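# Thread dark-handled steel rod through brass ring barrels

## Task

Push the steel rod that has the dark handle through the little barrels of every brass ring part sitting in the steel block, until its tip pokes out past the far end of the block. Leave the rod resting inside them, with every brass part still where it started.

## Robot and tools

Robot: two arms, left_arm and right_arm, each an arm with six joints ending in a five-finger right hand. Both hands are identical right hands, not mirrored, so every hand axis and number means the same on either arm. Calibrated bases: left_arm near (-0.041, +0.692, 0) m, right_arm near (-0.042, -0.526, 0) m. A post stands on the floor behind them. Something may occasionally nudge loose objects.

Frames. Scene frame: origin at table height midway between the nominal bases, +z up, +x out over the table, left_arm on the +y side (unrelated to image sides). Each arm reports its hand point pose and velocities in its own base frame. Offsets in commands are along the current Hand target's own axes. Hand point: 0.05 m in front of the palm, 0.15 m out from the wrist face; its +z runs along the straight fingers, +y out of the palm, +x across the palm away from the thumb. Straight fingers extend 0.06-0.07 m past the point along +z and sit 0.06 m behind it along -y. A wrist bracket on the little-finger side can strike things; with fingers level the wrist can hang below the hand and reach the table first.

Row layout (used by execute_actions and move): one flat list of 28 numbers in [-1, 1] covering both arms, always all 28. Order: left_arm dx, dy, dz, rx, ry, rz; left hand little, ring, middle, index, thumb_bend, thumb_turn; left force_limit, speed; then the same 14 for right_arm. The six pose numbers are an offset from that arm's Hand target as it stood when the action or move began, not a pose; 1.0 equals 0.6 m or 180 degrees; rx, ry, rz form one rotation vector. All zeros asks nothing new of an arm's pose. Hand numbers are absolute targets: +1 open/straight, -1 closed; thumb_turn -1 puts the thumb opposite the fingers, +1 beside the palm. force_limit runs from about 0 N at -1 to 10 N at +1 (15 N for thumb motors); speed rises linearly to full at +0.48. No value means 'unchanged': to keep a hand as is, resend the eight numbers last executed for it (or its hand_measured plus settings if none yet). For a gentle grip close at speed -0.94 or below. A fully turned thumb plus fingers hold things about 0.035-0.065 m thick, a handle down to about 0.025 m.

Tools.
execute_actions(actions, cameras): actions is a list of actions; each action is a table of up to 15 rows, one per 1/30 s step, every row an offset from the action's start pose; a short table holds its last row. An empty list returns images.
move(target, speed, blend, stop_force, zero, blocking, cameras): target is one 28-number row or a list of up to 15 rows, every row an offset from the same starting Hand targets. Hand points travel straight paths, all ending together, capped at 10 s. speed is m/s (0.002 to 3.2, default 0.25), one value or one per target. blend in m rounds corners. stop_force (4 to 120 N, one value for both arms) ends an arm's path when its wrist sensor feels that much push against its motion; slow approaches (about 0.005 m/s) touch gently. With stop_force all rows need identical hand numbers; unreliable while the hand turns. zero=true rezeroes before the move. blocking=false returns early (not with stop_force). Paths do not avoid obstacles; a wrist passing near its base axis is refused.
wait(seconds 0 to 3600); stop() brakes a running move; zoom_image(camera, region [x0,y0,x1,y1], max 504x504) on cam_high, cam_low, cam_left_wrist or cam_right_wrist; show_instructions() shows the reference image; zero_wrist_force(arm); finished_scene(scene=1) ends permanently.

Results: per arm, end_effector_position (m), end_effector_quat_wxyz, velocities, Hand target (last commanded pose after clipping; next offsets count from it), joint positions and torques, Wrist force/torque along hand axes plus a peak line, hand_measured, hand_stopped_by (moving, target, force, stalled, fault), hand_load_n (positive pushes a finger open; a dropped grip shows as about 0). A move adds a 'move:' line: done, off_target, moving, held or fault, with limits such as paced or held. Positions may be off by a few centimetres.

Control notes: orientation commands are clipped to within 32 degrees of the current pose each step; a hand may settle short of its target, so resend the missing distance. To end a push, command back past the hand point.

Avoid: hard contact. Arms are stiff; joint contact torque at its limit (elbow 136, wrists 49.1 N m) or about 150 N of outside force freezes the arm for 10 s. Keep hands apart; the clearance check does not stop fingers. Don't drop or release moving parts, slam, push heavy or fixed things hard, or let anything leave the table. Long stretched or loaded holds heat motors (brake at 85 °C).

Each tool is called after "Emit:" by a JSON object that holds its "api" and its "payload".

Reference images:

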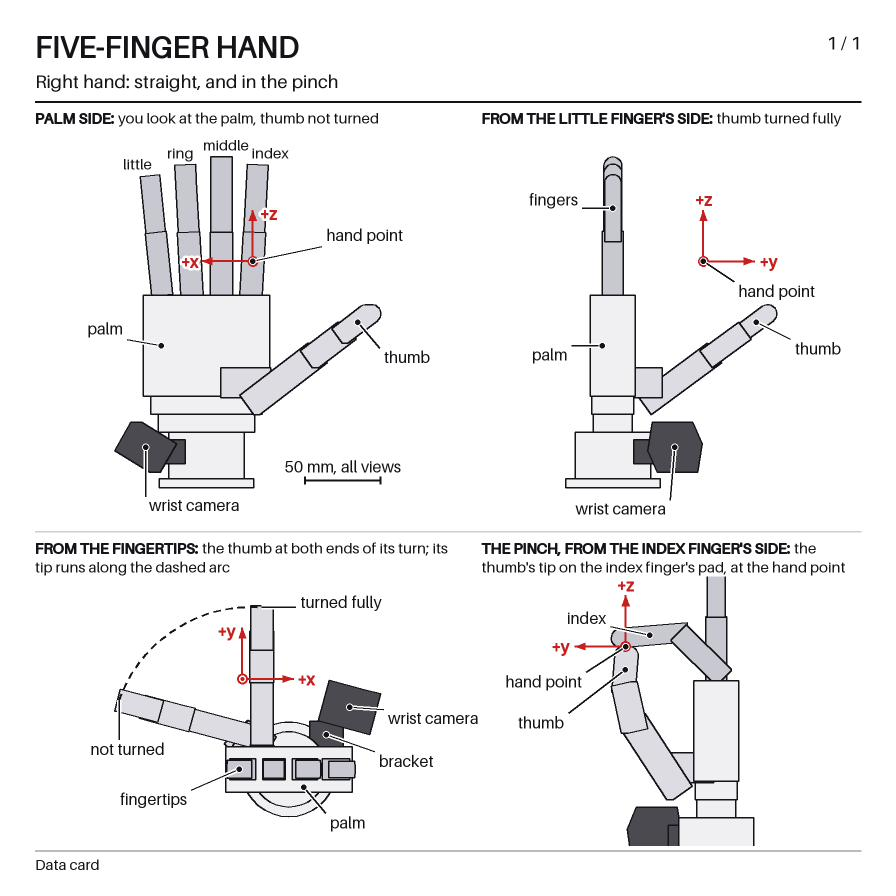

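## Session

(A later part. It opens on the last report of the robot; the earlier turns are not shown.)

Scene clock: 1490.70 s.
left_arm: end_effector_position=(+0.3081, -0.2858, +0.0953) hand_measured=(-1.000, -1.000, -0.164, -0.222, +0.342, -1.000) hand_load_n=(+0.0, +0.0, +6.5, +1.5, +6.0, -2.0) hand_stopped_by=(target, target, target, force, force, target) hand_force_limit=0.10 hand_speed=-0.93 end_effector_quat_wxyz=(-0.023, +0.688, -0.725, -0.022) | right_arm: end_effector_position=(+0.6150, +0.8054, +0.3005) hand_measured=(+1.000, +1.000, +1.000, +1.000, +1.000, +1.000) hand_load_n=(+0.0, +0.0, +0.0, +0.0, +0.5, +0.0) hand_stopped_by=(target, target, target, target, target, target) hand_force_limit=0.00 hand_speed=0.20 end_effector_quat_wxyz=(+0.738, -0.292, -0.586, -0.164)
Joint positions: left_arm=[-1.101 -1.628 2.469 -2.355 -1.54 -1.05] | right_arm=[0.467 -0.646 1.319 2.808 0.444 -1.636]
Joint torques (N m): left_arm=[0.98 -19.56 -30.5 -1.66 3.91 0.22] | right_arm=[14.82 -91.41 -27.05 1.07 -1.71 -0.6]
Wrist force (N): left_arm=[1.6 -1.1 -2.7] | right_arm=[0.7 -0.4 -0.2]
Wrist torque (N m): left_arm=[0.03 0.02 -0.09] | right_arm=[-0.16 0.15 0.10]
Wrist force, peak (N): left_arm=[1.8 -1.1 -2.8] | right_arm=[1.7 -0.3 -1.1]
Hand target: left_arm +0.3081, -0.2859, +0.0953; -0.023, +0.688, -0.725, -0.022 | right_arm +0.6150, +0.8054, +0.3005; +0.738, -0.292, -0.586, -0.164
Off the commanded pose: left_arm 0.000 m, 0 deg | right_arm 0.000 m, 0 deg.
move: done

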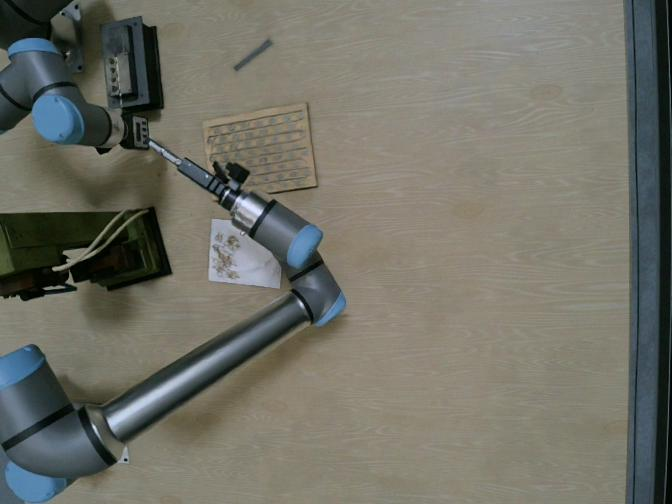

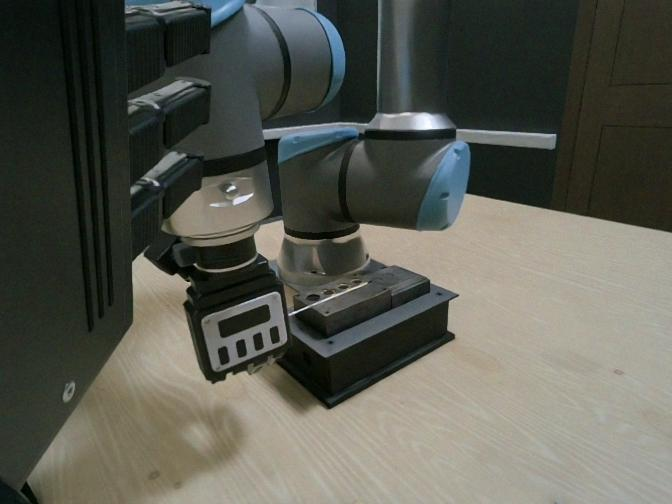

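Emit:
{"api": "zoom_image", "payload": {"camera": "cam_right_wrist", "region": [270, 280, 330, 325]}}

Emit:
{"api": "zoom_image", "payload": {"camera": "cam_right_wrist", "region": [320, 265, 380, 310]}}

Emit:
{"api": "zoom_image", "payload": {"camera": "cam_right_wrist", "region": [356, 272, 380, 290]}}

Emit:
{"api": "zoom_image", "payload": {"camera": "cam_high", "region": [110, 60, 130, 110]}}

Scaled by 8.400.

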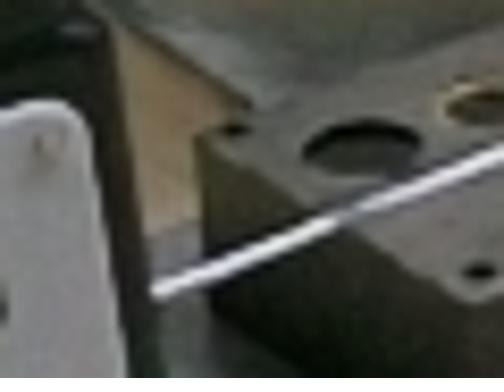

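Scaled by 8.400.

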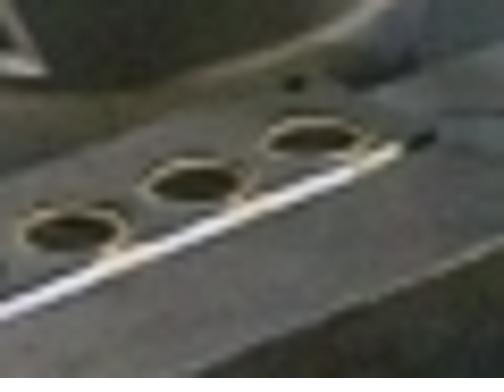

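Scaled by 21.000.

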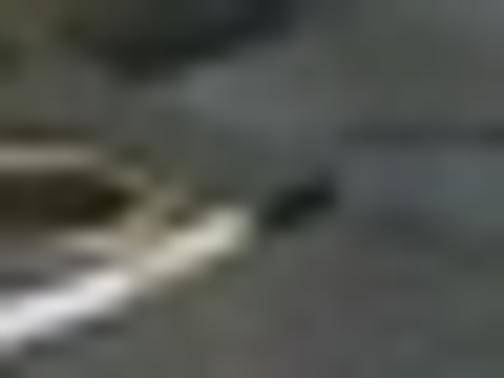

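Scaled by 10.080.

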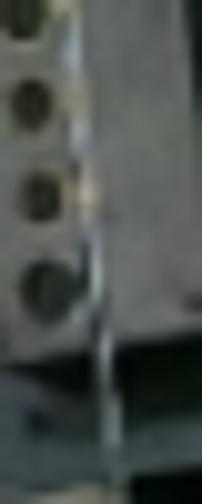

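Emit:
{"api": "move", "payload": {"target": [0,-0.0004,-0.0012,0,0,0,-1,-1,-0.165,-0.5,0.05,-1,0.1,-0.93,0,0,0,0,0,0,1,1,1,1,1,1,0,0.2], "speed": 0.01}}

Emit:
{"api": "move", "payload": {"target": [-0.0066,0.0006,0.0003,0,0,0,-1,-1,-0.165,-0.5,0.05,-1,0.1,-0.93,0,0,0,0,0,0,1,1,1,1,1,1,0,0.2], "speed": 0.004, "stop_force": 4, "cameras": ["cam_high","cam_right_wrist"]}}

Emit:
{"api": "zoom_image", "payload": {"camera": "cam_right_wrist", "region": [356, 272, 380, 290]}}

Emit:
{"api": "zoom_image", "payload": {"camera": "cam_right_wrist", "region": [260, 270, 340, 330]}}

Scene clock: 1511.50 s.
left_arm: end_effector_position=(+0.3083, -0.2860, +0.0960) hand_measured=(-1.000, -1.000, -0.164, -0.222, +0.342, -1.000) hand_load_n=(+0.0, +0.0, +6.5, +2.0, +6.0, -1.0) hand_stopped_by=(target, target, target, force, force, target) hand_force_limit=0.10 hand_speed=-0.93 end_effector_quat_wxyz=(-0.023, +0.688, -0.725, -0.022) | right_arm: end_effector_position=(+0.6150, +0.8054, +0.3005) hand_measured=(+1.000, +1.000, +1.000, +1.000, +1.000, +1.000) hand_load_n=(+0.0, +0.0, +0.0, +0.0, +0.0, +0.0) hand_stopped_by=(target, target, target, target, target, target) hand_force_limit=0.00 hand_speed=0.20 end_effector_quat_wxyz=(+0.738, -0.292, -0.586, -0.164)
Joint positions: left_arm=[-1.101 -1.629 2.467 -2.353 -1.54 -1.05] | right_arm=[0.467 -0.646 1.319 2.808 0.444 -1.636]
Joint torques (N m): left_arm=[9.06 -37.44 -34.71 -5.54 3.99 1.87] | right_arm=[14.55 -93.58 -26.76 1.29 -1.81 -0.6]
Wrist force (N): left_arm=[0.6 -0.8 -1.7] | right_arm=[1.6 0.0 -0.5]
Wrist torque (N m): left_arm=[0.01 -0.06 -0.04] | right_arm=[-0.08 0.01 0.17]
Wrist force, peak (N): left_arm=[2.2 -1.4 -2.9] | right_arm=[1.9 -0.1 -0.7]
Hand target: left_arm +0.3083, -0.2859, +0.0960; -0.023, +0.688, -0.725, -0.022 | right_arm +0.6150, +0.8054, +0.3005; +0.738, -0.292, -0.586, -0.164
Off the commanded pose: left_arm 0.000 m, 0 deg | right_arm 0.000 m, 0 deg.
move: done

Scene clock: 1513.10 s.
left_arm: end_effector_position=(+0.3082, -0.2819, +0.0961) hand_measured=(-1.000, -1.000, -0.164, -0.222, +0.342, -1.000) hand_load_n=(+0.0, +0.0, +6.5, +2.0, +6.0, -1.5) hand_stopped_by=(target, target, target, force, force, target) hand_force_limit=0.10 hand_speed=-0.93 end_effector_quat_wxyz=(-0.023, +0.688, -0.725, -0.022) | right_arm: end_effector_position=(+0.6150, +0.8054, +0.3005) hand_measured=(+1.000, +1.000, +1.000, +1.000, +1.000, +1.000) hand_load_n=(+0.0, +0.0, +0.0, +0.0, +0.0, +0.0) hand_stopped_by=(target, target, target, target, target, target) hand_force_limit=0.00 hand_speed=0.20 end_effector_quat_wxyz=(+0.738, -0.292, -0.586, -0.164)
Joint positions: left_arm=[-1.097 -1.634 2.472 -2.353 -1.54 -1.046] | right_arm=[0.467 -0.646 1.319 2.808 0.444 -1.636]
Joint torques (N m): left_arm=[0.18 -22.55 -31.01 -1.9 3.89 0.01] | right_arm=[14.22 -92.34 -26.79 1.06 -1.65 -0.44]
Wrist force (N): left_arm=[1.5 -1.0 -2.1] | right_arm=[1.2 -0.2 -0.4]
Wrist torque (N m): left_arm=[0.03 -0.06 -0.05] | right_arm=[-0.12 0.08 0.14]
Wrist force, peak (N): left_arm=[1.5 -1.0 -2.1] | right_arm=[1.8 -0.2 -0.9]
Hand target: left_arm +0.3082, -0.2820, +0.0961; -0.023, +0.688, -0.725, -0.022 | right_arm +0.6150, +0.8054, +0.3005; +0.738, -0.292, -0.586, -0.164
Off the commanded pose: left_arm 0.000 m, 0 deg | right_arm 0.000 m, 0 deg.
move: done

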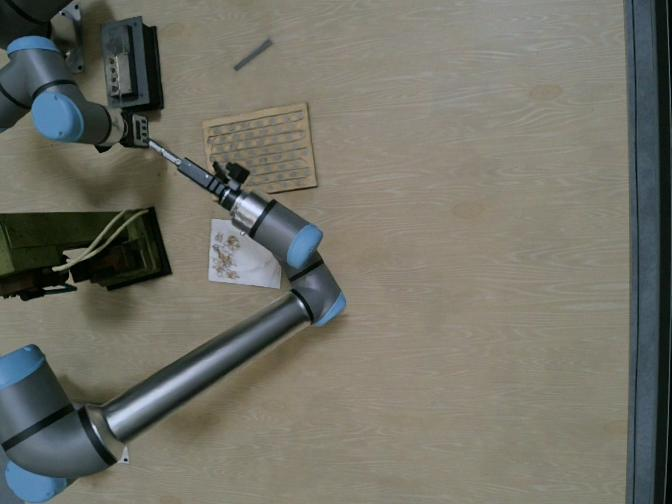

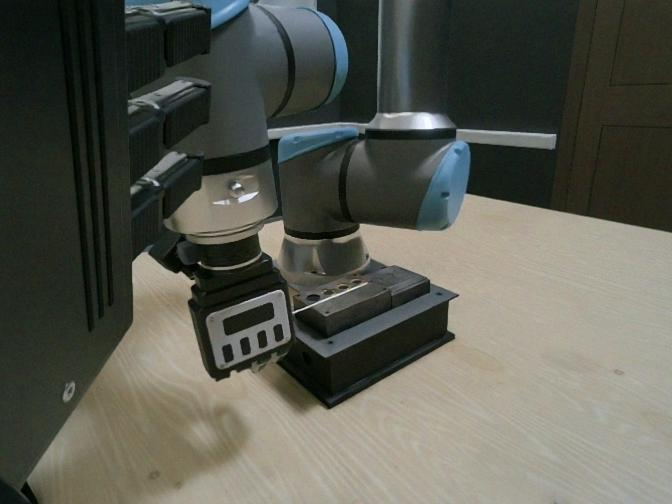

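Scaled by 21.000.

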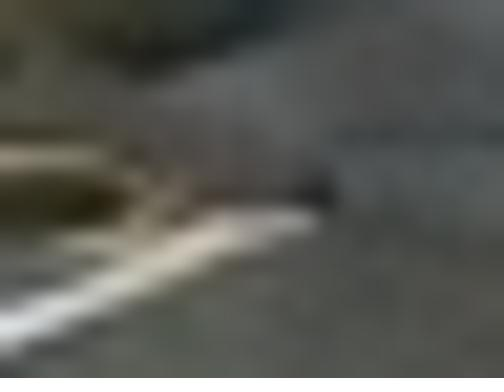

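Scaled by 6.300.

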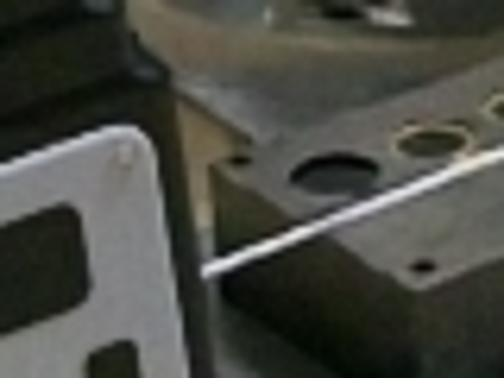

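Emit:
{"api": "move", "payload": {"target": [-0.0083,0.0008,0.0003,0,0,0,-1,-1,-0.165,-0.5,0.05,-1,0.1,-0.93,0,0,0,0,0,0,1,1,1,1,1,1,0,0.2], "speed": 0.004, "stop_force": 4, "cameras": ["cam_high","cam_right_wrist"]}}

Emit:
{"api": "zoom_image", "payload": {"camera": "cam_right_wrist", "region": [356, 265, 386, 290]}}

Emit:
{"api": "zoom_image", "payload": {"camera": "cam_high", "region": [108, 40, 128, 70]}}

Scene clock: 1519.23 s.
left_arm: end_effector_position=(+0.3080, -0.2786, +0.0962) hand_measured=(-1.000, -1.000, -0.164, -0.222, +0.342, -1.000) hand_load_n=(+0.0, +0.0, +6.5, +1.5, +5.5, -2.0) hand_stopped_by=(target, target, target, force, force, target) hand_force_limit=0.10 hand_speed=-0.93 end_effector_quat_wxyz=(-0.023, +0.688, -0.725, -0.022) | right_arm: end_effector_position=(+0.6150, +0.8054, +0.3005) hand_measured=(+1.000, +1.000, +1.000, +1.000, +1.000, +1.000) hand_load_n=(+0.0, +0.0, +0.0, +0.0, +0.0, +0.0) hand_stopped_by=(target, target, target, target, target, target) hand_force_limit=0.00 hand_speed=0.20 end_effector_quat_wxyz=(+0.738, -0.292, -0.586, -0.164)
Joint positions: left_arm=[-1.094 -1.639 2.476 -2.352 -1.54 -1.043] | right_arm=[0.467 -0.646 1.319 2.808 0.444 -1.636]
Joint torques (N m): left_arm=[-14.05 -15.36 -39.76 -3.25 2.92 -1.15] | right_arm=[15.55 -92.88 -27.05 1.1 -1.53 -0.44]
Wrist force (N): left_arm=[3.3 -2.2 -2.1] | right_arm=[1.4 0.0 -0.6]
Wrist torque (N m): left_arm=[0.00 0.01 -0.11] | right_arm=[-0.08 0.05 0.15]
Wrist force, peak (N): left_arm=[5.5 -2.9 -2.6] | right_arm=[1.8 -0.1 -1.0]
Hand target: left_arm +0.3080, -0.2787, +0.0962; -0.023, +0.688, -0.725, -0.022 (not the last commanded pose) | right_arm +0.6150, +0.8054, +0.3005; +0.738, -0.292, -0.586, -0.164
Off the commanded pose: left_arm 0.002 m, 0 deg | right_arm 0.000 m, 0 deg.
move: contact (left_arm)

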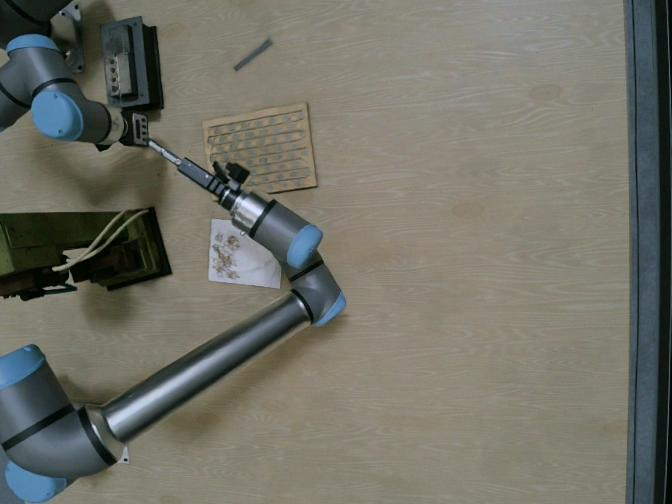

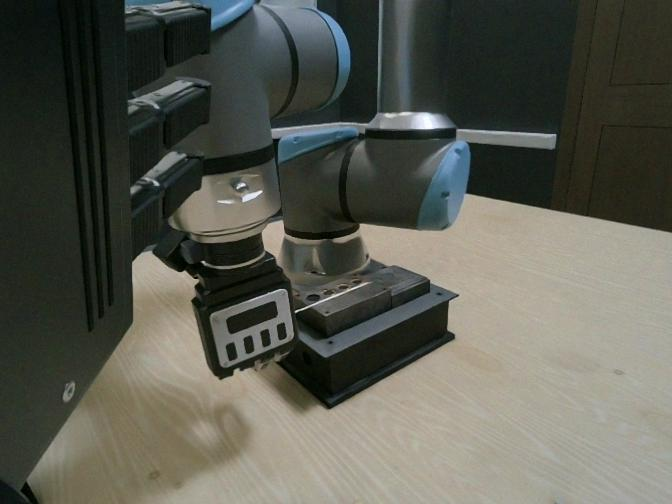

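Scaled by 16.800.

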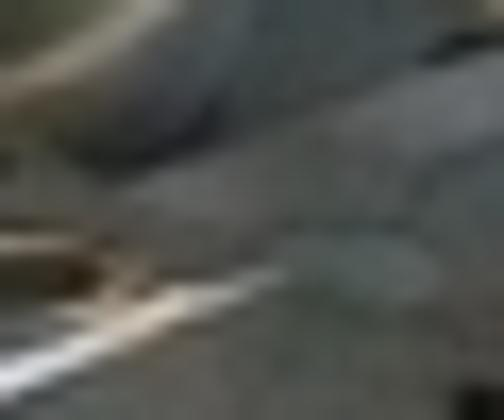

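Scaled by 16.800.

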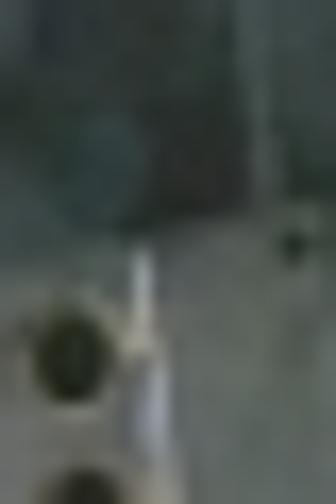

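Emit:
{"api": "move", "payload": {"target": [0.0025,-0.0017,-0.001,0,0,0,-1,-1,-0.165,-0.5,0.05,-1,0.1,-0.93,0,0,0,0,0,0,1,1,1,1,1,1,0,0.2], "speed": 0.01}}

Emit:
{"api": "move", "payload": {"target": [-0.0108,0.001,0.0004,0,0,0,-1,-1,-0.165,-0.5,0.05,-1,0.1,-0.93,0,0,0,0,0,0,1,1,1,1,1,1,0,0.2], "speed": 0.004, "stop_force": 4, "cameras": ["cam_high","cam_right_wrist"]}}

Emit:
{"api": "zoom_image", "payload": {"camera": "cam_right_wrist", "region": [356, 265, 386, 290]}}

Emit:
{"api": "zoom_image", "payload": {"camera": "cam_high", "region": [108, 40, 128, 70]}}

Scene clock: 1525.57 s.
left_arm: end_effector_position=(+0.3090, -0.2803, +0.0967) hand_measured=(-1.000, -1.000, -0.164, -0.222, +0.342, -1.000) hand_load_n=(+0.0, +0.0, +6.5, +1.5, +6.0, -1.0) hand_stopped_by=(target, target, target, force, force, target) hand_force_limit=0.10 hand_speed=-0.93 end_effector_quat_wxyz=(-0.023, +0.688, -0.725, -0.022) | right_arm: end_effector_position=(+0.6150, +0.8054, +0.3005) hand_measured=(+1.000, +1.000, +1.000, +1.000, +1.000, +1.000) hand_load_n=(+0.0, +0.0, +0.0, +0.0, +0.0, +0.0) hand_stopped_by=(target, target, target, target, target, target) hand_force_limit=0.00 hand_speed=0.20 end_effector_quat_wxyz=(+0.738, -0.292, -0.586, -0.164)
Joint positions: left_arm=[-1.094 -1.636 2.473 -2.351 -1.54 -1.043] | right_arm=[0.467 -0.646 1.319 2.808 0.444 -1.636]
Joint torques (N m): left_arm=[9.62 -33.5 -27.68 -3.22 0.03 2] | right_arm=[14.77 -93.05 -26.82 0.93 -1.49 -0.66]
Wrist force (N): left_arm=[0.4 -0.7 -1.8] | right_arm=[1.3 0.0 -0.7]
Wrist torque (N m): left_arm=[0.04 -0.02 -0.05] | right_arm=[-0.06 0.08 0.15]
Wrist force, peak (N): left_arm=[3.7 -2.5 -2.3] | right_arm=[1.7 0.1 -1.0]
Hand target: left_arm +0.3090, -0.2802, +0.0967; -0.023, +0.688, -0.725, -0.022 | right_arm +0.6150, +0.8054, +0.3005; +0.738, -0.292, -0.586, -0.164
Off the commanded pose: left_arm 0.000 m, 0 deg | right_arm 0.000 m, 0 deg.
move: done

Scene clock: 1527.77 s.
left_arm: end_effector_position=(+0.3087, -0.2737, +0.0969) hand_measured=(-1.000, -1.000, -0.164, -0.222, +0.342, -1.000) hand_load_n=(+0.0, +0.0, +6.5, +2.0, +6.0, -1.0) hand_stopped_by=(target, target, target, force, force, target) hand_force_limit=0.10 hand_speed=-0.93 end_effector_quat_wxyz=(-0.023, +0.688, -0.725, -0.022) | right_arm: end_effector_position=(+0.6150, +0.8054, +0.3005) hand_measured=(+1.000, +1.000, +1.000, +1.000, +1.000, +1.000) hand_load_n=(+0.0, +0.0, +0.0, +0.0, +0.0, +0.0) hand_stopped_by=(target, target, target, target, target, target) hand_force_limit=0.00 hand_speed=0.20 end_effector_quat_wxyz=(+0.738, -0.292, -0.586, -0.164)
Joint positions: left_arm=[-1.088 -1.646 2.48 -2.35 -1.54 -1.037] | right_arm=[0.467 -0.646 1.319 2.808 0.444 -1.636]
Joint torques (N m): left_arm=[-0.17 -21.75 -31.59 -2.63 3.63 0.18] | right_arm=[15.4 -91.9 -26.8 1.29 -1.41 -0.43]
Wrist force (N): left_arm=[0.4 -0.8 -1.4] | right_arm=[1.6 -0.1 -0.5]
Wrist torque (N m): left_arm=[0.00 -0.04 -0.05] | right_arm=[-0.08 0.02 0.17]
Wrist force, peak (N): left_arm=[0.1 -0.6 -2.0] | right_arm=[2.0 0.0 -0.7]
Hand target: left_arm +0.3087, -0.2737, +0.0969; -0.023, +0.688, -0.725, -0.022 | right_arm +0.6150, +0.8054, +0.3005; +0.738, -0.292, -0.586, -0.164
Off the commanded pose: left_arm 0.000 m, 0 deg | right_arm 0.000 m, 0 deg.
move: done

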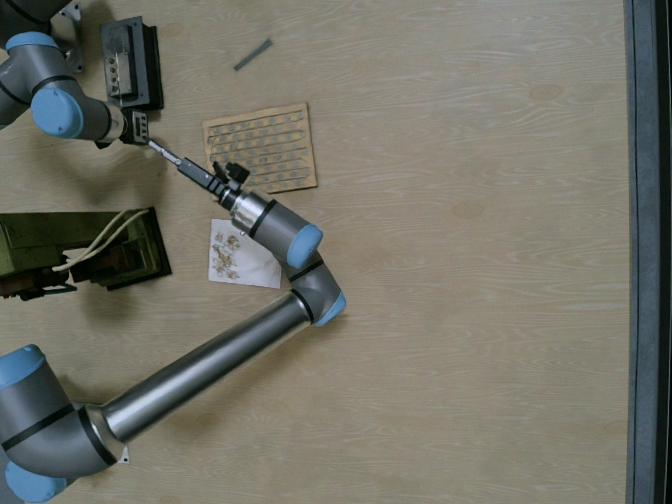

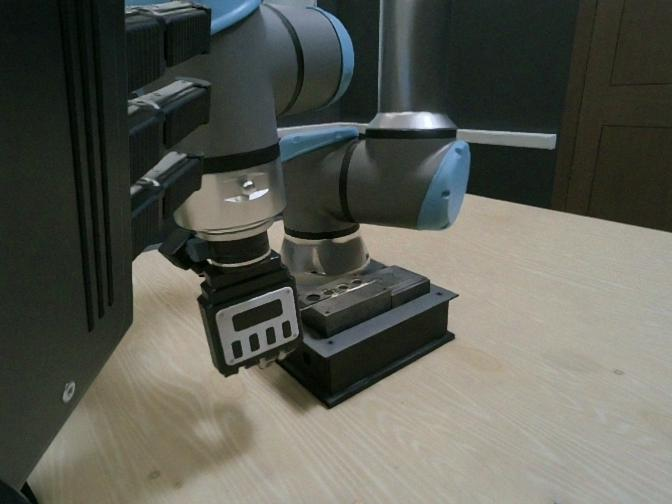

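Scaled by 16.800.

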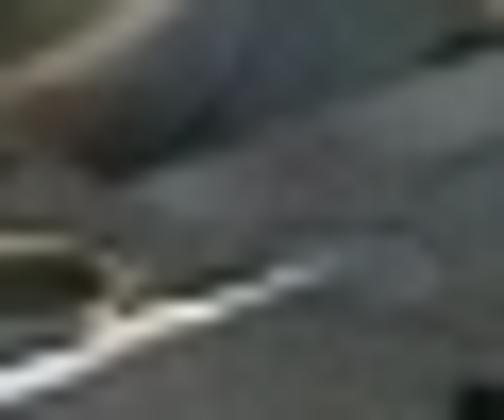

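Scaled by 16.800.

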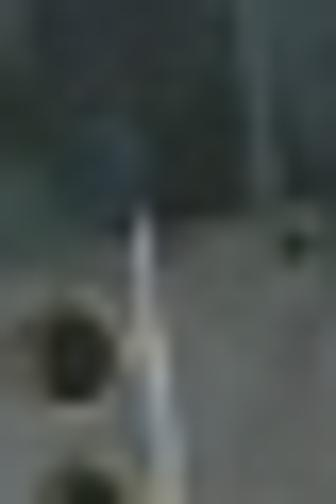

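Emit:
{"api": "zoom_image", "payload": {"camera": "cam_right_wrist", "region": [290, 250, 470, 380]}}

Emit:
{"api": "zoom_image", "payload": {"camera": "cam_high", "region": [95, 8, 170, 118]}}

Scaled by 2.800.

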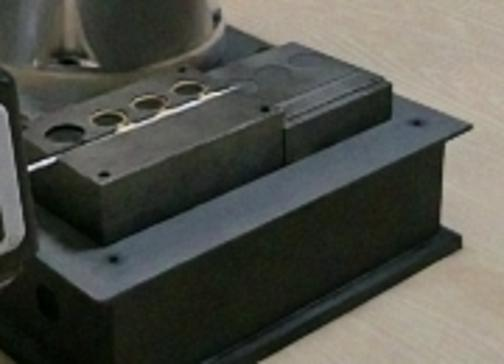

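Scaled by 4.582.

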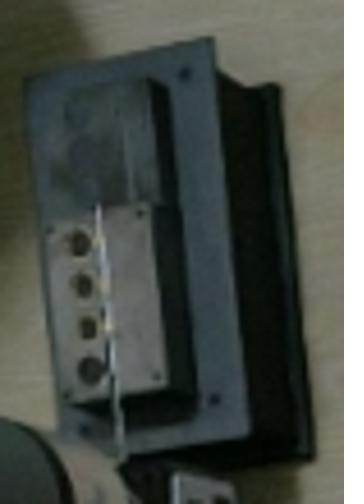

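Emit:
{"api": "move", "payload": {"target": [-0.0083,0.0005,0.0002,0,0,0,-1,-1,-0.165,-0.5,0.05,-1,0.1,-0.93,0,0,0,0,0,0,1,1,1,1,1,1,0,0.2], "speed": 0.004, "stop_force": 4, "cameras": ["all"]}}

Emit:
{"api": "zoom_image", "payload": {"camera": "cam_right_wrist", "region": [356, 265, 386, 290]}}

Emit:
{"api": "zoom_image", "payload": {"camera": "cam_high", "region": [108, 40, 128, 70]}}

Emit:
{"api": "zoom_image", "payload": {"camera": "cam_right_wrist", "region": [270, 270, 350, 330]}}

Scene clock: 1536.57 s.
left_arm: end_effector_position=(+0.3086, -0.2687, +0.0971) hand_measured=(-1.000, -1.000, -0.164, -0.222, +0.342, -1.000) hand_load_n=(+0.0, +0.0, +6.5, +1.5, +6.0, -1.0) hand_stopped_by=(target, target, target, force, force, target) hand_force_limit=0.10 hand_speed=-0.93 end_effector_quat_wxyz=(-0.023, +0.688, -0.725, -0.022) | right_arm: end_effector_position=(+0.6150, +0.8054, +0.3005) hand_measured=(+1.000, +1.000, +1.000, +1.000, +1.000, +1.000) hand_load_n=(+0.0, +0.0, +0.0, +0.0, +0.0, +0.0) hand_stopped_by=(target, target, target, target, target, target) hand_force_limit=0.00 hand_speed=0.20 end_effector_quat_wxyz=(+0.738, -0.292, -0.586, -0.164)
Joint positions: left_arm=[-1.083 -1.652 2.486 -2.349 -1.539 -1.032] | right_arm=[0.467 -0.646 1.319 2.808 0.444 -1.636]
Joint torques (N m): left_arm=[-1.01 -20.93 -31.01 -2.5 3.99 0.08] | right_arm=[14.18 -93.5 -27.31 1.23 -1.61 -0.41]
Wrist force (N): left_arm=[0.5 -1.0 -1.5] | right_arm=[1.2 -0.2 -0.9]
Wrist torque (N m): left_arm=[-0.02 -0.04 -0.05] | right_arm=[-0.09 0.09 0.15]
Wrist force, peak (N): left_arm=[0.3 -1.1 -1.9] | right_arm=[1.9 0.1 -0.7]
Hand target: left_arm +0.3087, -0.2687, +0.0971; -0.023, +0.688, -0.725, -0.022 | right_arm +0.6150, +0.8054, +0.3005; +0.738, -0.292, -0.586, -0.164
Off the commanded pose: left_arm 0.000 m, 0 deg | right_arm 0.000 m, 0 deg.
move: done

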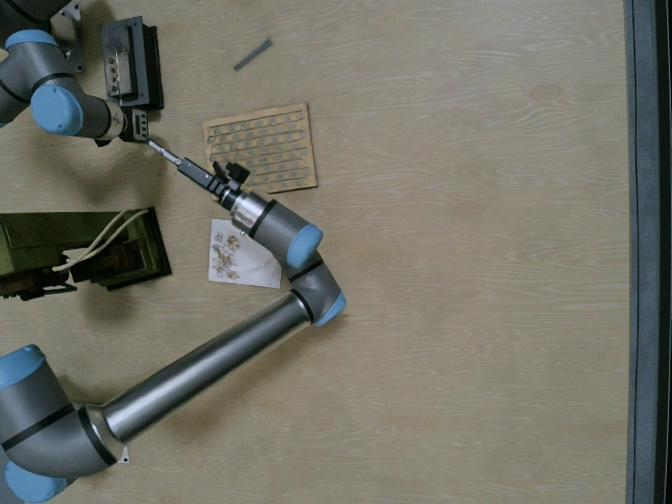

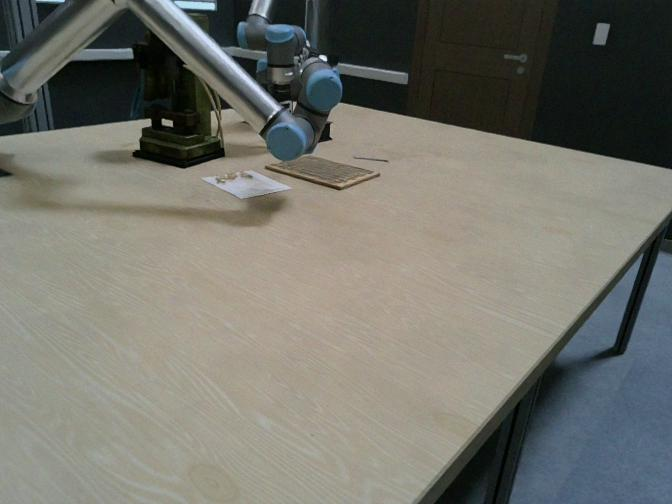

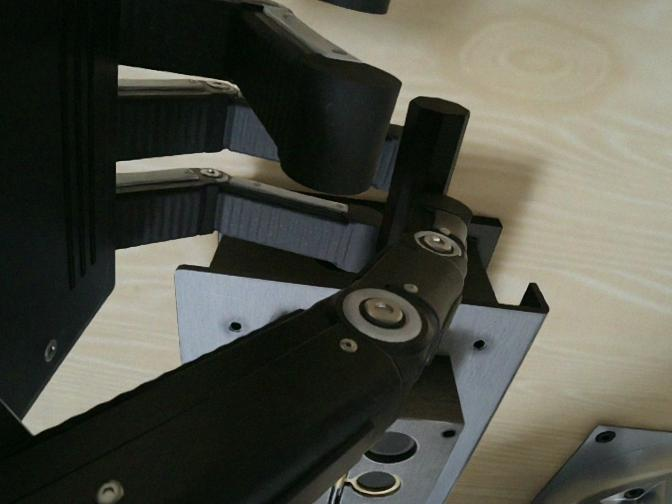

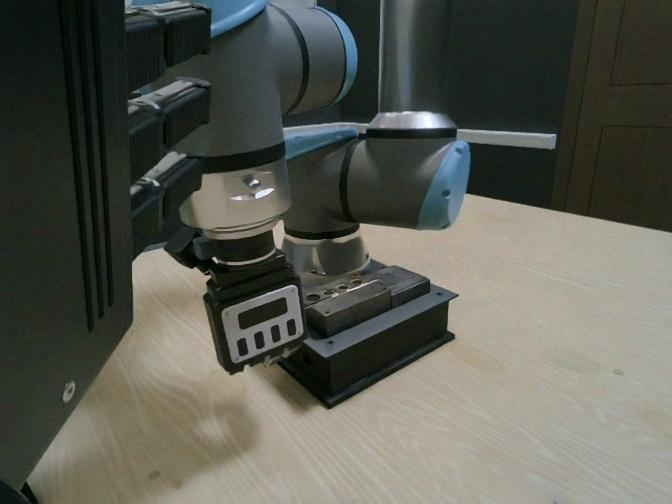

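Scaled by 16.800.

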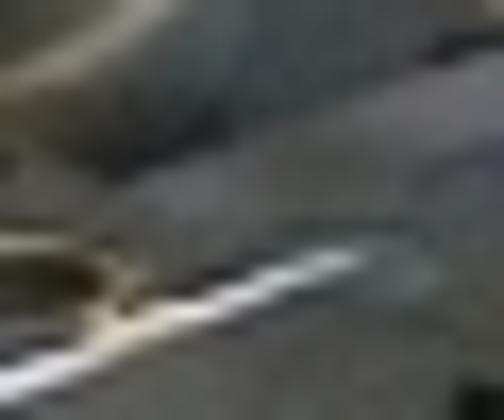

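Scaled by 16.800.

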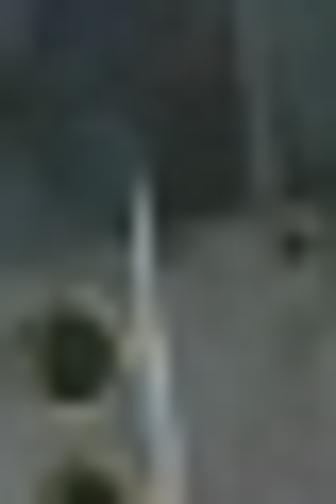

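Scaled by 6.300.

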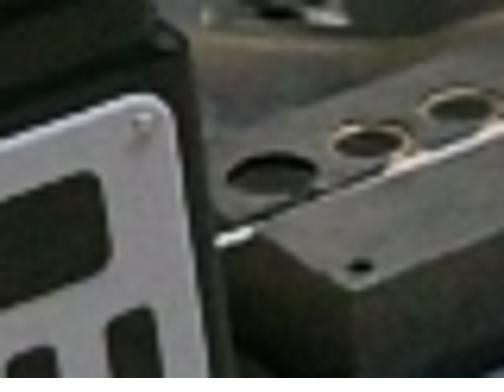

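Emit:
{"api": "move", "payload": {"target": [-0.0099,0.0006,0.0002,0,0,0,-1,-1,-0.165,-0.5,0.05,-1,0.1,-0.93,0,0,0,0,0,0,1,1,1,1,1,1,0,0.2], "speed": 0.004, "stop_force": 4, "cameras": ["cam_left_wrist","cam_right_wrist","cam_high"]}}

Emit:
{"api": "zoom_image", "payload": {"camera": "cam_left_wrist", "region": [280, 80, 580, 380]}}

Emit:
{"api": "zoom_image", "payload": {"camera": "cam_right_wrist", "region": [330, 260, 390, 305]}}

Scene clock: 1556.10 s.
left_arm: end_effector_position=(+0.3086, -0.2628, +0.0973) hand_measured=(-1.000, -1.000, -0.164, -0.222, +0.342, -1.000) hand_load_n=(+0.0, +0.0, +6.5, +1.5, +6.0, -1.0) hand_stopped_by=(target, target, target, force, force, target) hand_force_limit=0.10 hand_speed=-0.93 end_effector_quat_wxyz=(-0.023, +0.688, -0.725, -0.022) | right_arm: end_effector_position=(+0.6150, +0.8054, +0.3005) hand_measured=(+1.000, +1.000, +1.000, +1.000, +1.000, +1.000) hand_load_n=(+0.0, +0.0, +0.0, +0.0, +0.0, +0.0) hand_stopped_by=(target, target, target, target, target, target) hand_force_limit=0.00 hand_speed=0.20 end_effector_quat_wxyz=(+0.738, -0.292, -0.586, -0.164)
Joint positions: left_arm=[-1.077 -1.66 2.492 -2.347 -1.539 -1.026] | right_arm=[0.467 -0.646 1.319 2.808 0.444 -1.636]
Joint torques (N m): left_arm=[-0.35 -21.14 -31.64 -2.47 3.76 -0.07] | right_arm=[14.6 -92.87 -27.31 1.11 -1.63 -0.63]
Wrist force (N): left_arm=[0.3 -0.8 -1.4] | right_arm=[1.0 0.0 -0.8]
Wrist torque (N m): left_arm=[0.01 -0.01 -0.06] | right_arm=[-0.06 0.12 0.14]
Wrist force, peak (N): left_arm=[0.2 -1.0 -2.0] | right_arm=[2.0 -0.3 -0.5]
Hand target: left_arm +0.3086, -0.2628, +0.0973; -0.023, +0.688, -0.725, -0.022 | right_arm +0.6150, +0.8054, +0.3005; +0.738, -0.292, -0.586, -0.164
Off the commanded pose: left_arm 0.000 m, 0 deg | right_arm 0.000 m, 0 deg.
move: done
Images, in order (width x height): cam_high 672x504, cam_left_wrist 672x504, cam_right_wrist 672x504.

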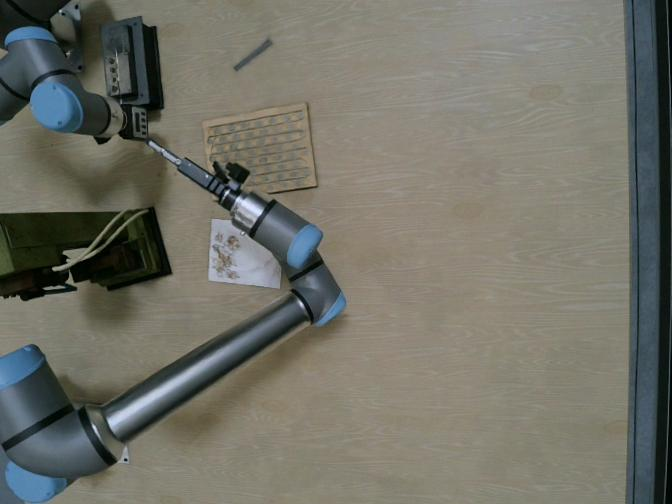

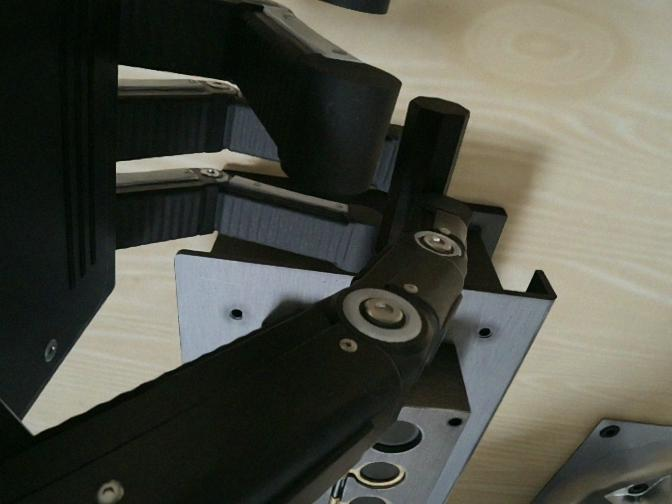

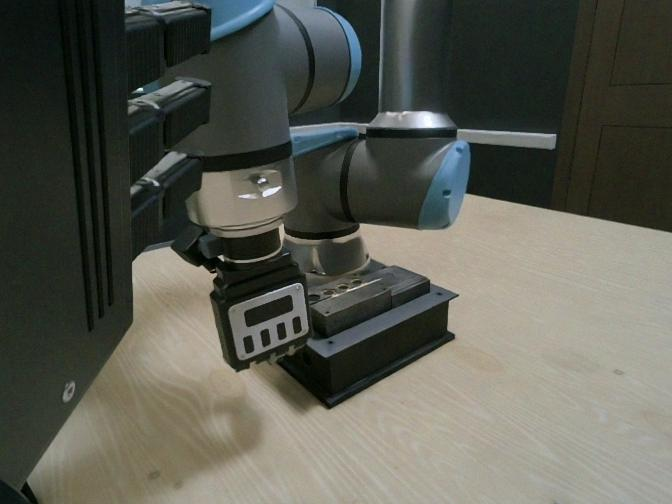

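Scaled by 1.680.

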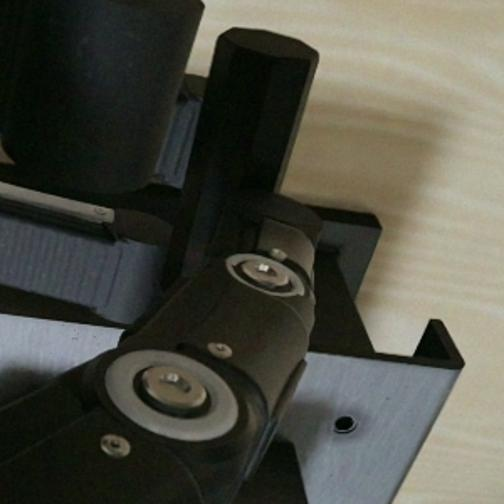

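Scaled by 8.400.

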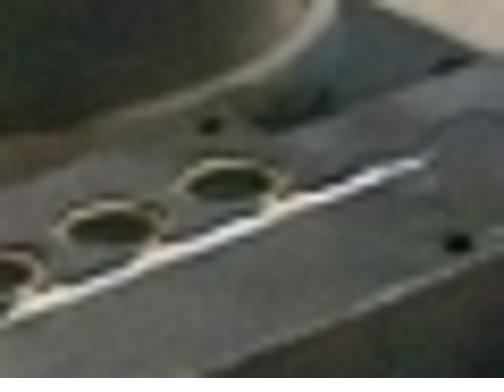

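Emit:
{"api": "execute_actions", "payload": {"actions": [[[0,0,0,0,0,0,-1,-1,-0.165,-0.5,0.4,-1,0.1,-0.93,0,0,0,0,0,0,1,1,1,1,1,1,0,0.2]]], "cameras": ["cam_left_wrist","cam_right_wrist","cam_high"]}}

Emit:
{"api": "zoom_image", "payload": {"camera": "cam_right_wrist", "region": [300, 255, 390, 315]}}

Emit:
{"api": "zoom_image", "payload": {"camera": "cam_left_wrist", "region": [280, 80, 580, 380]}}

Scene clock: 1569.07 s.
left_arm: end_effector_position=(+0.3086, -0.2628, +0.0973) hand_measured=(-1.000, -1.000, -0.164, -0.222, +0.400, -1.000) hand_load_n=(+0.0, +0.0, +0.5, +0.0, +0.0, +0.0) hand_stopped_by=(target, target, target, force, target, target) hand_force_limit=0.10 hand_speed=-0.93 end_effector_quat_wxyz=(-0.023, +0.688, -0.725, -0.022) | right_arm: end_effector_position=(+0.6150, +0.8054, +0.3005) hand_measured=(+1.000, +1.000, +1.000, +1.000, +1.000, +1.000) hand_load_n=(+0.0, +0.0, +0.0, +0.0, +0.0, +0.0) hand_stopped_by=(target, target, target, target, target, target) hand_force_limit=0.00 hand_speed=0.20 end_effector_quat_wxyz=(+0.738, -0.292, -0.586, -0.164)
Joint positions: left_arm=[-1.077 -1.66 2.492 -2.347 -1.539 -1.026] | right_arm=[0.467 -0.646 1.319 2.808 0.444 -1.636]
Joint torques (N m): left_arm=[-11.66 -13.67 -42.39 -4.1 2.67 -1.17] | right_arm=[13.86 -93.09 -26.95 1.11 -1.67 -0.48]
Wrist force (N): left_arm=[0.2 -0.8 -1.6] | right_arm=[1.2 0.4 -0.4]
Wrist torque (N m): left_arm=[0.02 -0.02 -0.05] | right_arm=[-0.03 0.08 0.15]
Wrist force, peak (N): left_arm=[0.4 -1.0 -1.8] | right_arm=[1.7 -0.4 -1.2]
Hand target: left_arm +0.3086, -0.2628, +0.0973; -0.023, +0.688, -0.725, -0.022 | right_arm +0.6150, +0.8054, +0.3005; +0.738, -0.292, -0.586, -0.164
Off the commanded pose: left_arm 0.000 m, 0 deg | right_arm 0.000 m, 0 deg.
Images, in order (width x height): cam_high 672x504, cam_left_wrist 672x504, cam_right_wrist 672x504.

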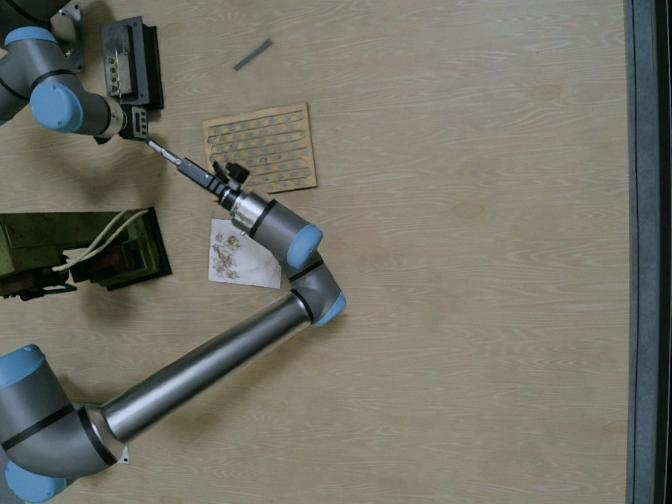

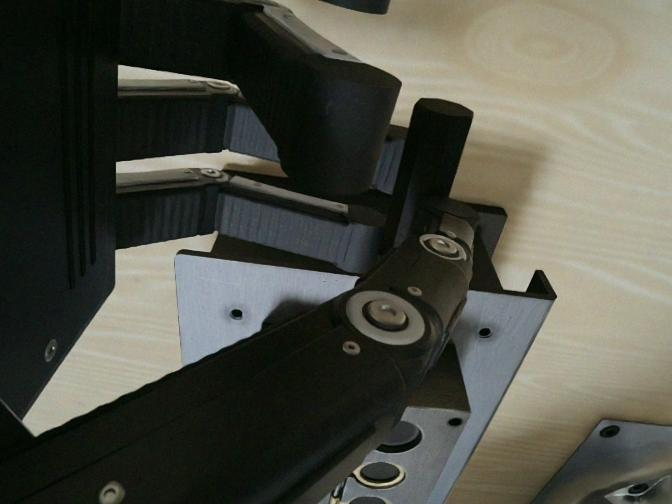

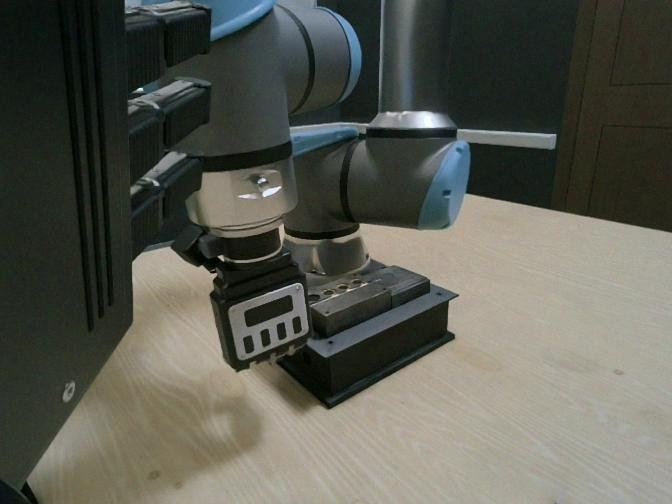

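Scaled by 5.600.

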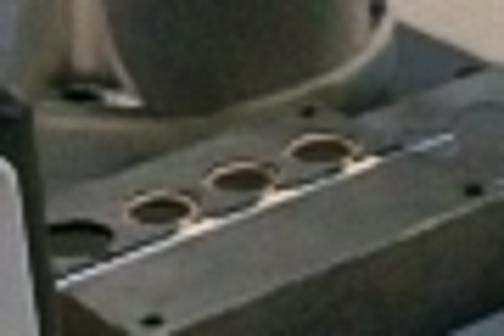

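Scaled by 1.680.

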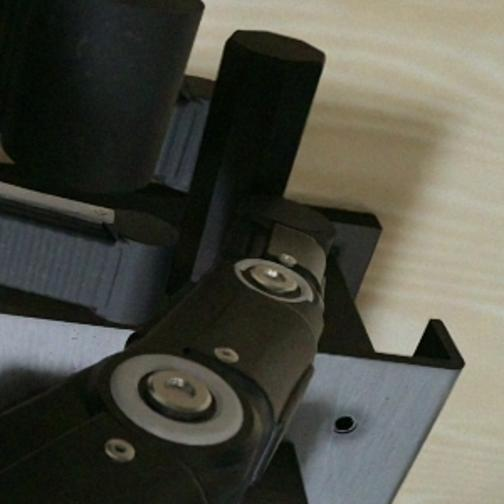

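Emit:
{"api": "move", "payload": {"target": [0.0001,0,0.0025,0,0,0,-1,-1,-0.165,-0.5,0.4,-1,0.1,-0.93,0,0,0,0,0,0,1,1,1,1,1,1,0,0.2], "speed": 0.005, "cameras": ["cam_left_wrist","cam_right_wrist","cam_high"]}}

Emit:
{"api": "zoom_image", "payload": {"camera": "cam_right_wrist", "region": [300, 255, 390, 315]}}

Emit:
{"api": "zoom_image", "payload": {"camera": "cam_left_wrist", "region": [280, 80, 580, 380]}}

Scene clock: 1573.83 s.
left_arm: end_effector_position=(+0.3086, -0.2628, +0.0958) hand_measured=(-1.000, -1.000, -0.164, -0.222, +0.400, -1.000) hand_load_n=(+0.0, +0.0, +0.5, +0.0, +0.0, +0.0) hand_stopped_by=(target, target, target, force, target, target) hand_force_limit=0.10 hand_speed=-0.93 end_effector_quat_wxyz=(-0.023, +0.688, -0.725, -0.022) | right_arm: end_effector_position=(+0.6150, +0.8054, +0.3005) hand_measured=(+1.000, +1.000, +1.000, +1.000, +1.000, +1.000) hand_load_n=(+0.0, +0.0, +0.0, +0.0, +0.0, +0.0) hand_stopped_by=(target, target, target, target, target, target) hand_force_limit=0.00 hand_speed=0.20 end_effector_quat_wxyz=(+0.738, -0.292, -0.586, -0.164)
Joint positions: left_arm=[-1.077 -1.657 2.493 -2.352 -1.539 -1.026] | right_arm=[0.467 -0.646 1.319 2.808 0.444 -1.636]
Joint torques (N m): left_arm=[-3.56 -26.11 -25.4 -4.08 1.95 0.6] | right_arm=[14.64 -91.79 -26.91 1.11 -1.71 -0.57]
Wrist force (N): left_arm=[0.5 -1.0 -1.5] | right_arm=[1.2 -0.2 -0.8]
Wrist torque (N m): left_arm=[0.00 -0.04 -0.04] | right_arm=[-0.09 0.09 0.15]
Wrist force, peak (N): left_arm=[0.5 -1.1 -1.8] | right_arm=[1.8 0.0 -0.8]
Hand target: left_arm +0.3086, -0.2628, +0.0958; -0.023, +0.688, -0.725, -0.022 | right_arm +0.6150, +0.8054, +0.3005; +0.738, -0.292, -0.586, -0.164
Off the commanded pose: left_arm 0.000 m, 0 deg | right_arm 0.000 m, 0 deg.
move: done
Images, in order (width x height): cam_high 672x504, cam_left_wrist 672x504, cam_right_wrist 672x504.

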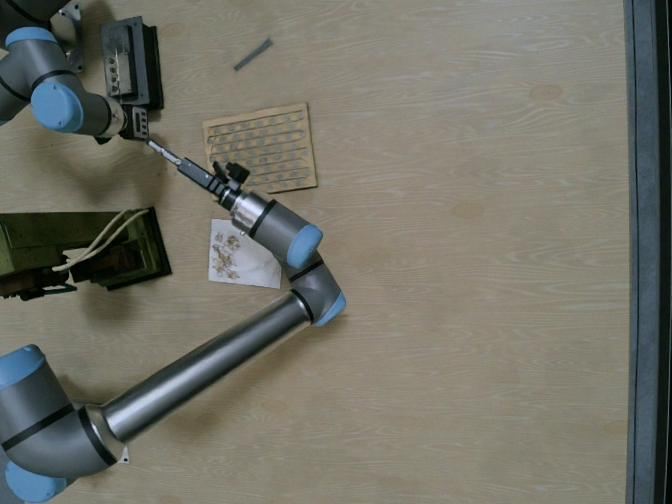

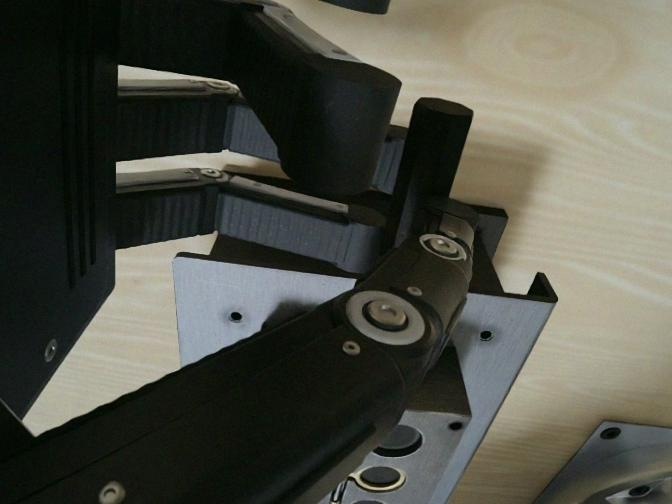

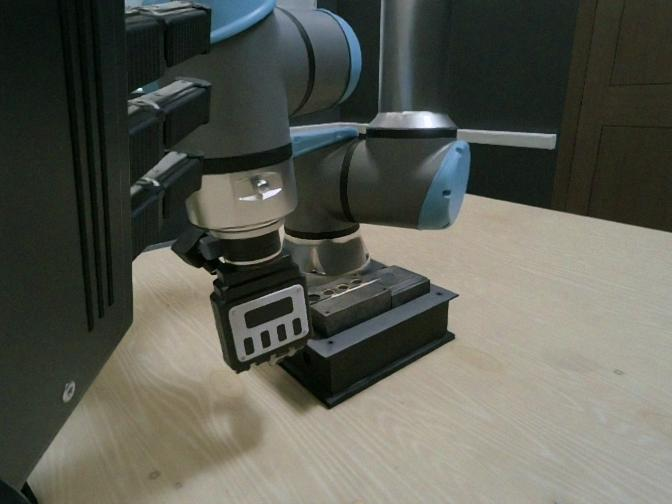

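Scaled by 5.600.

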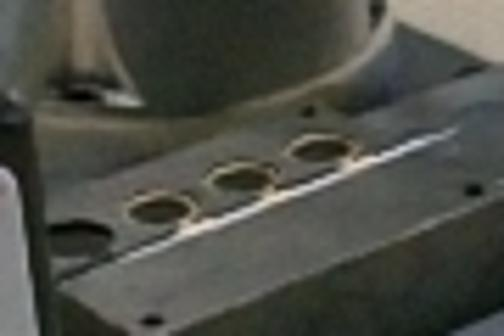

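Scaled by 1.680.

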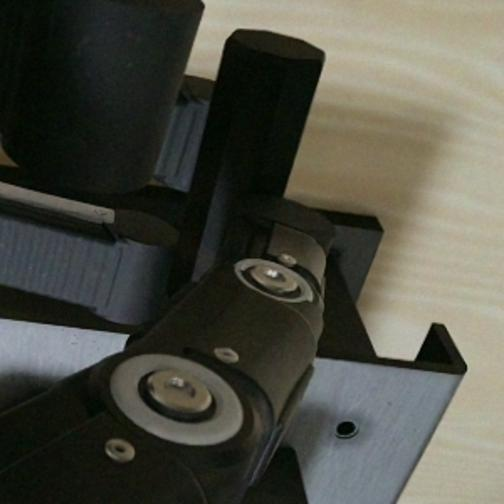

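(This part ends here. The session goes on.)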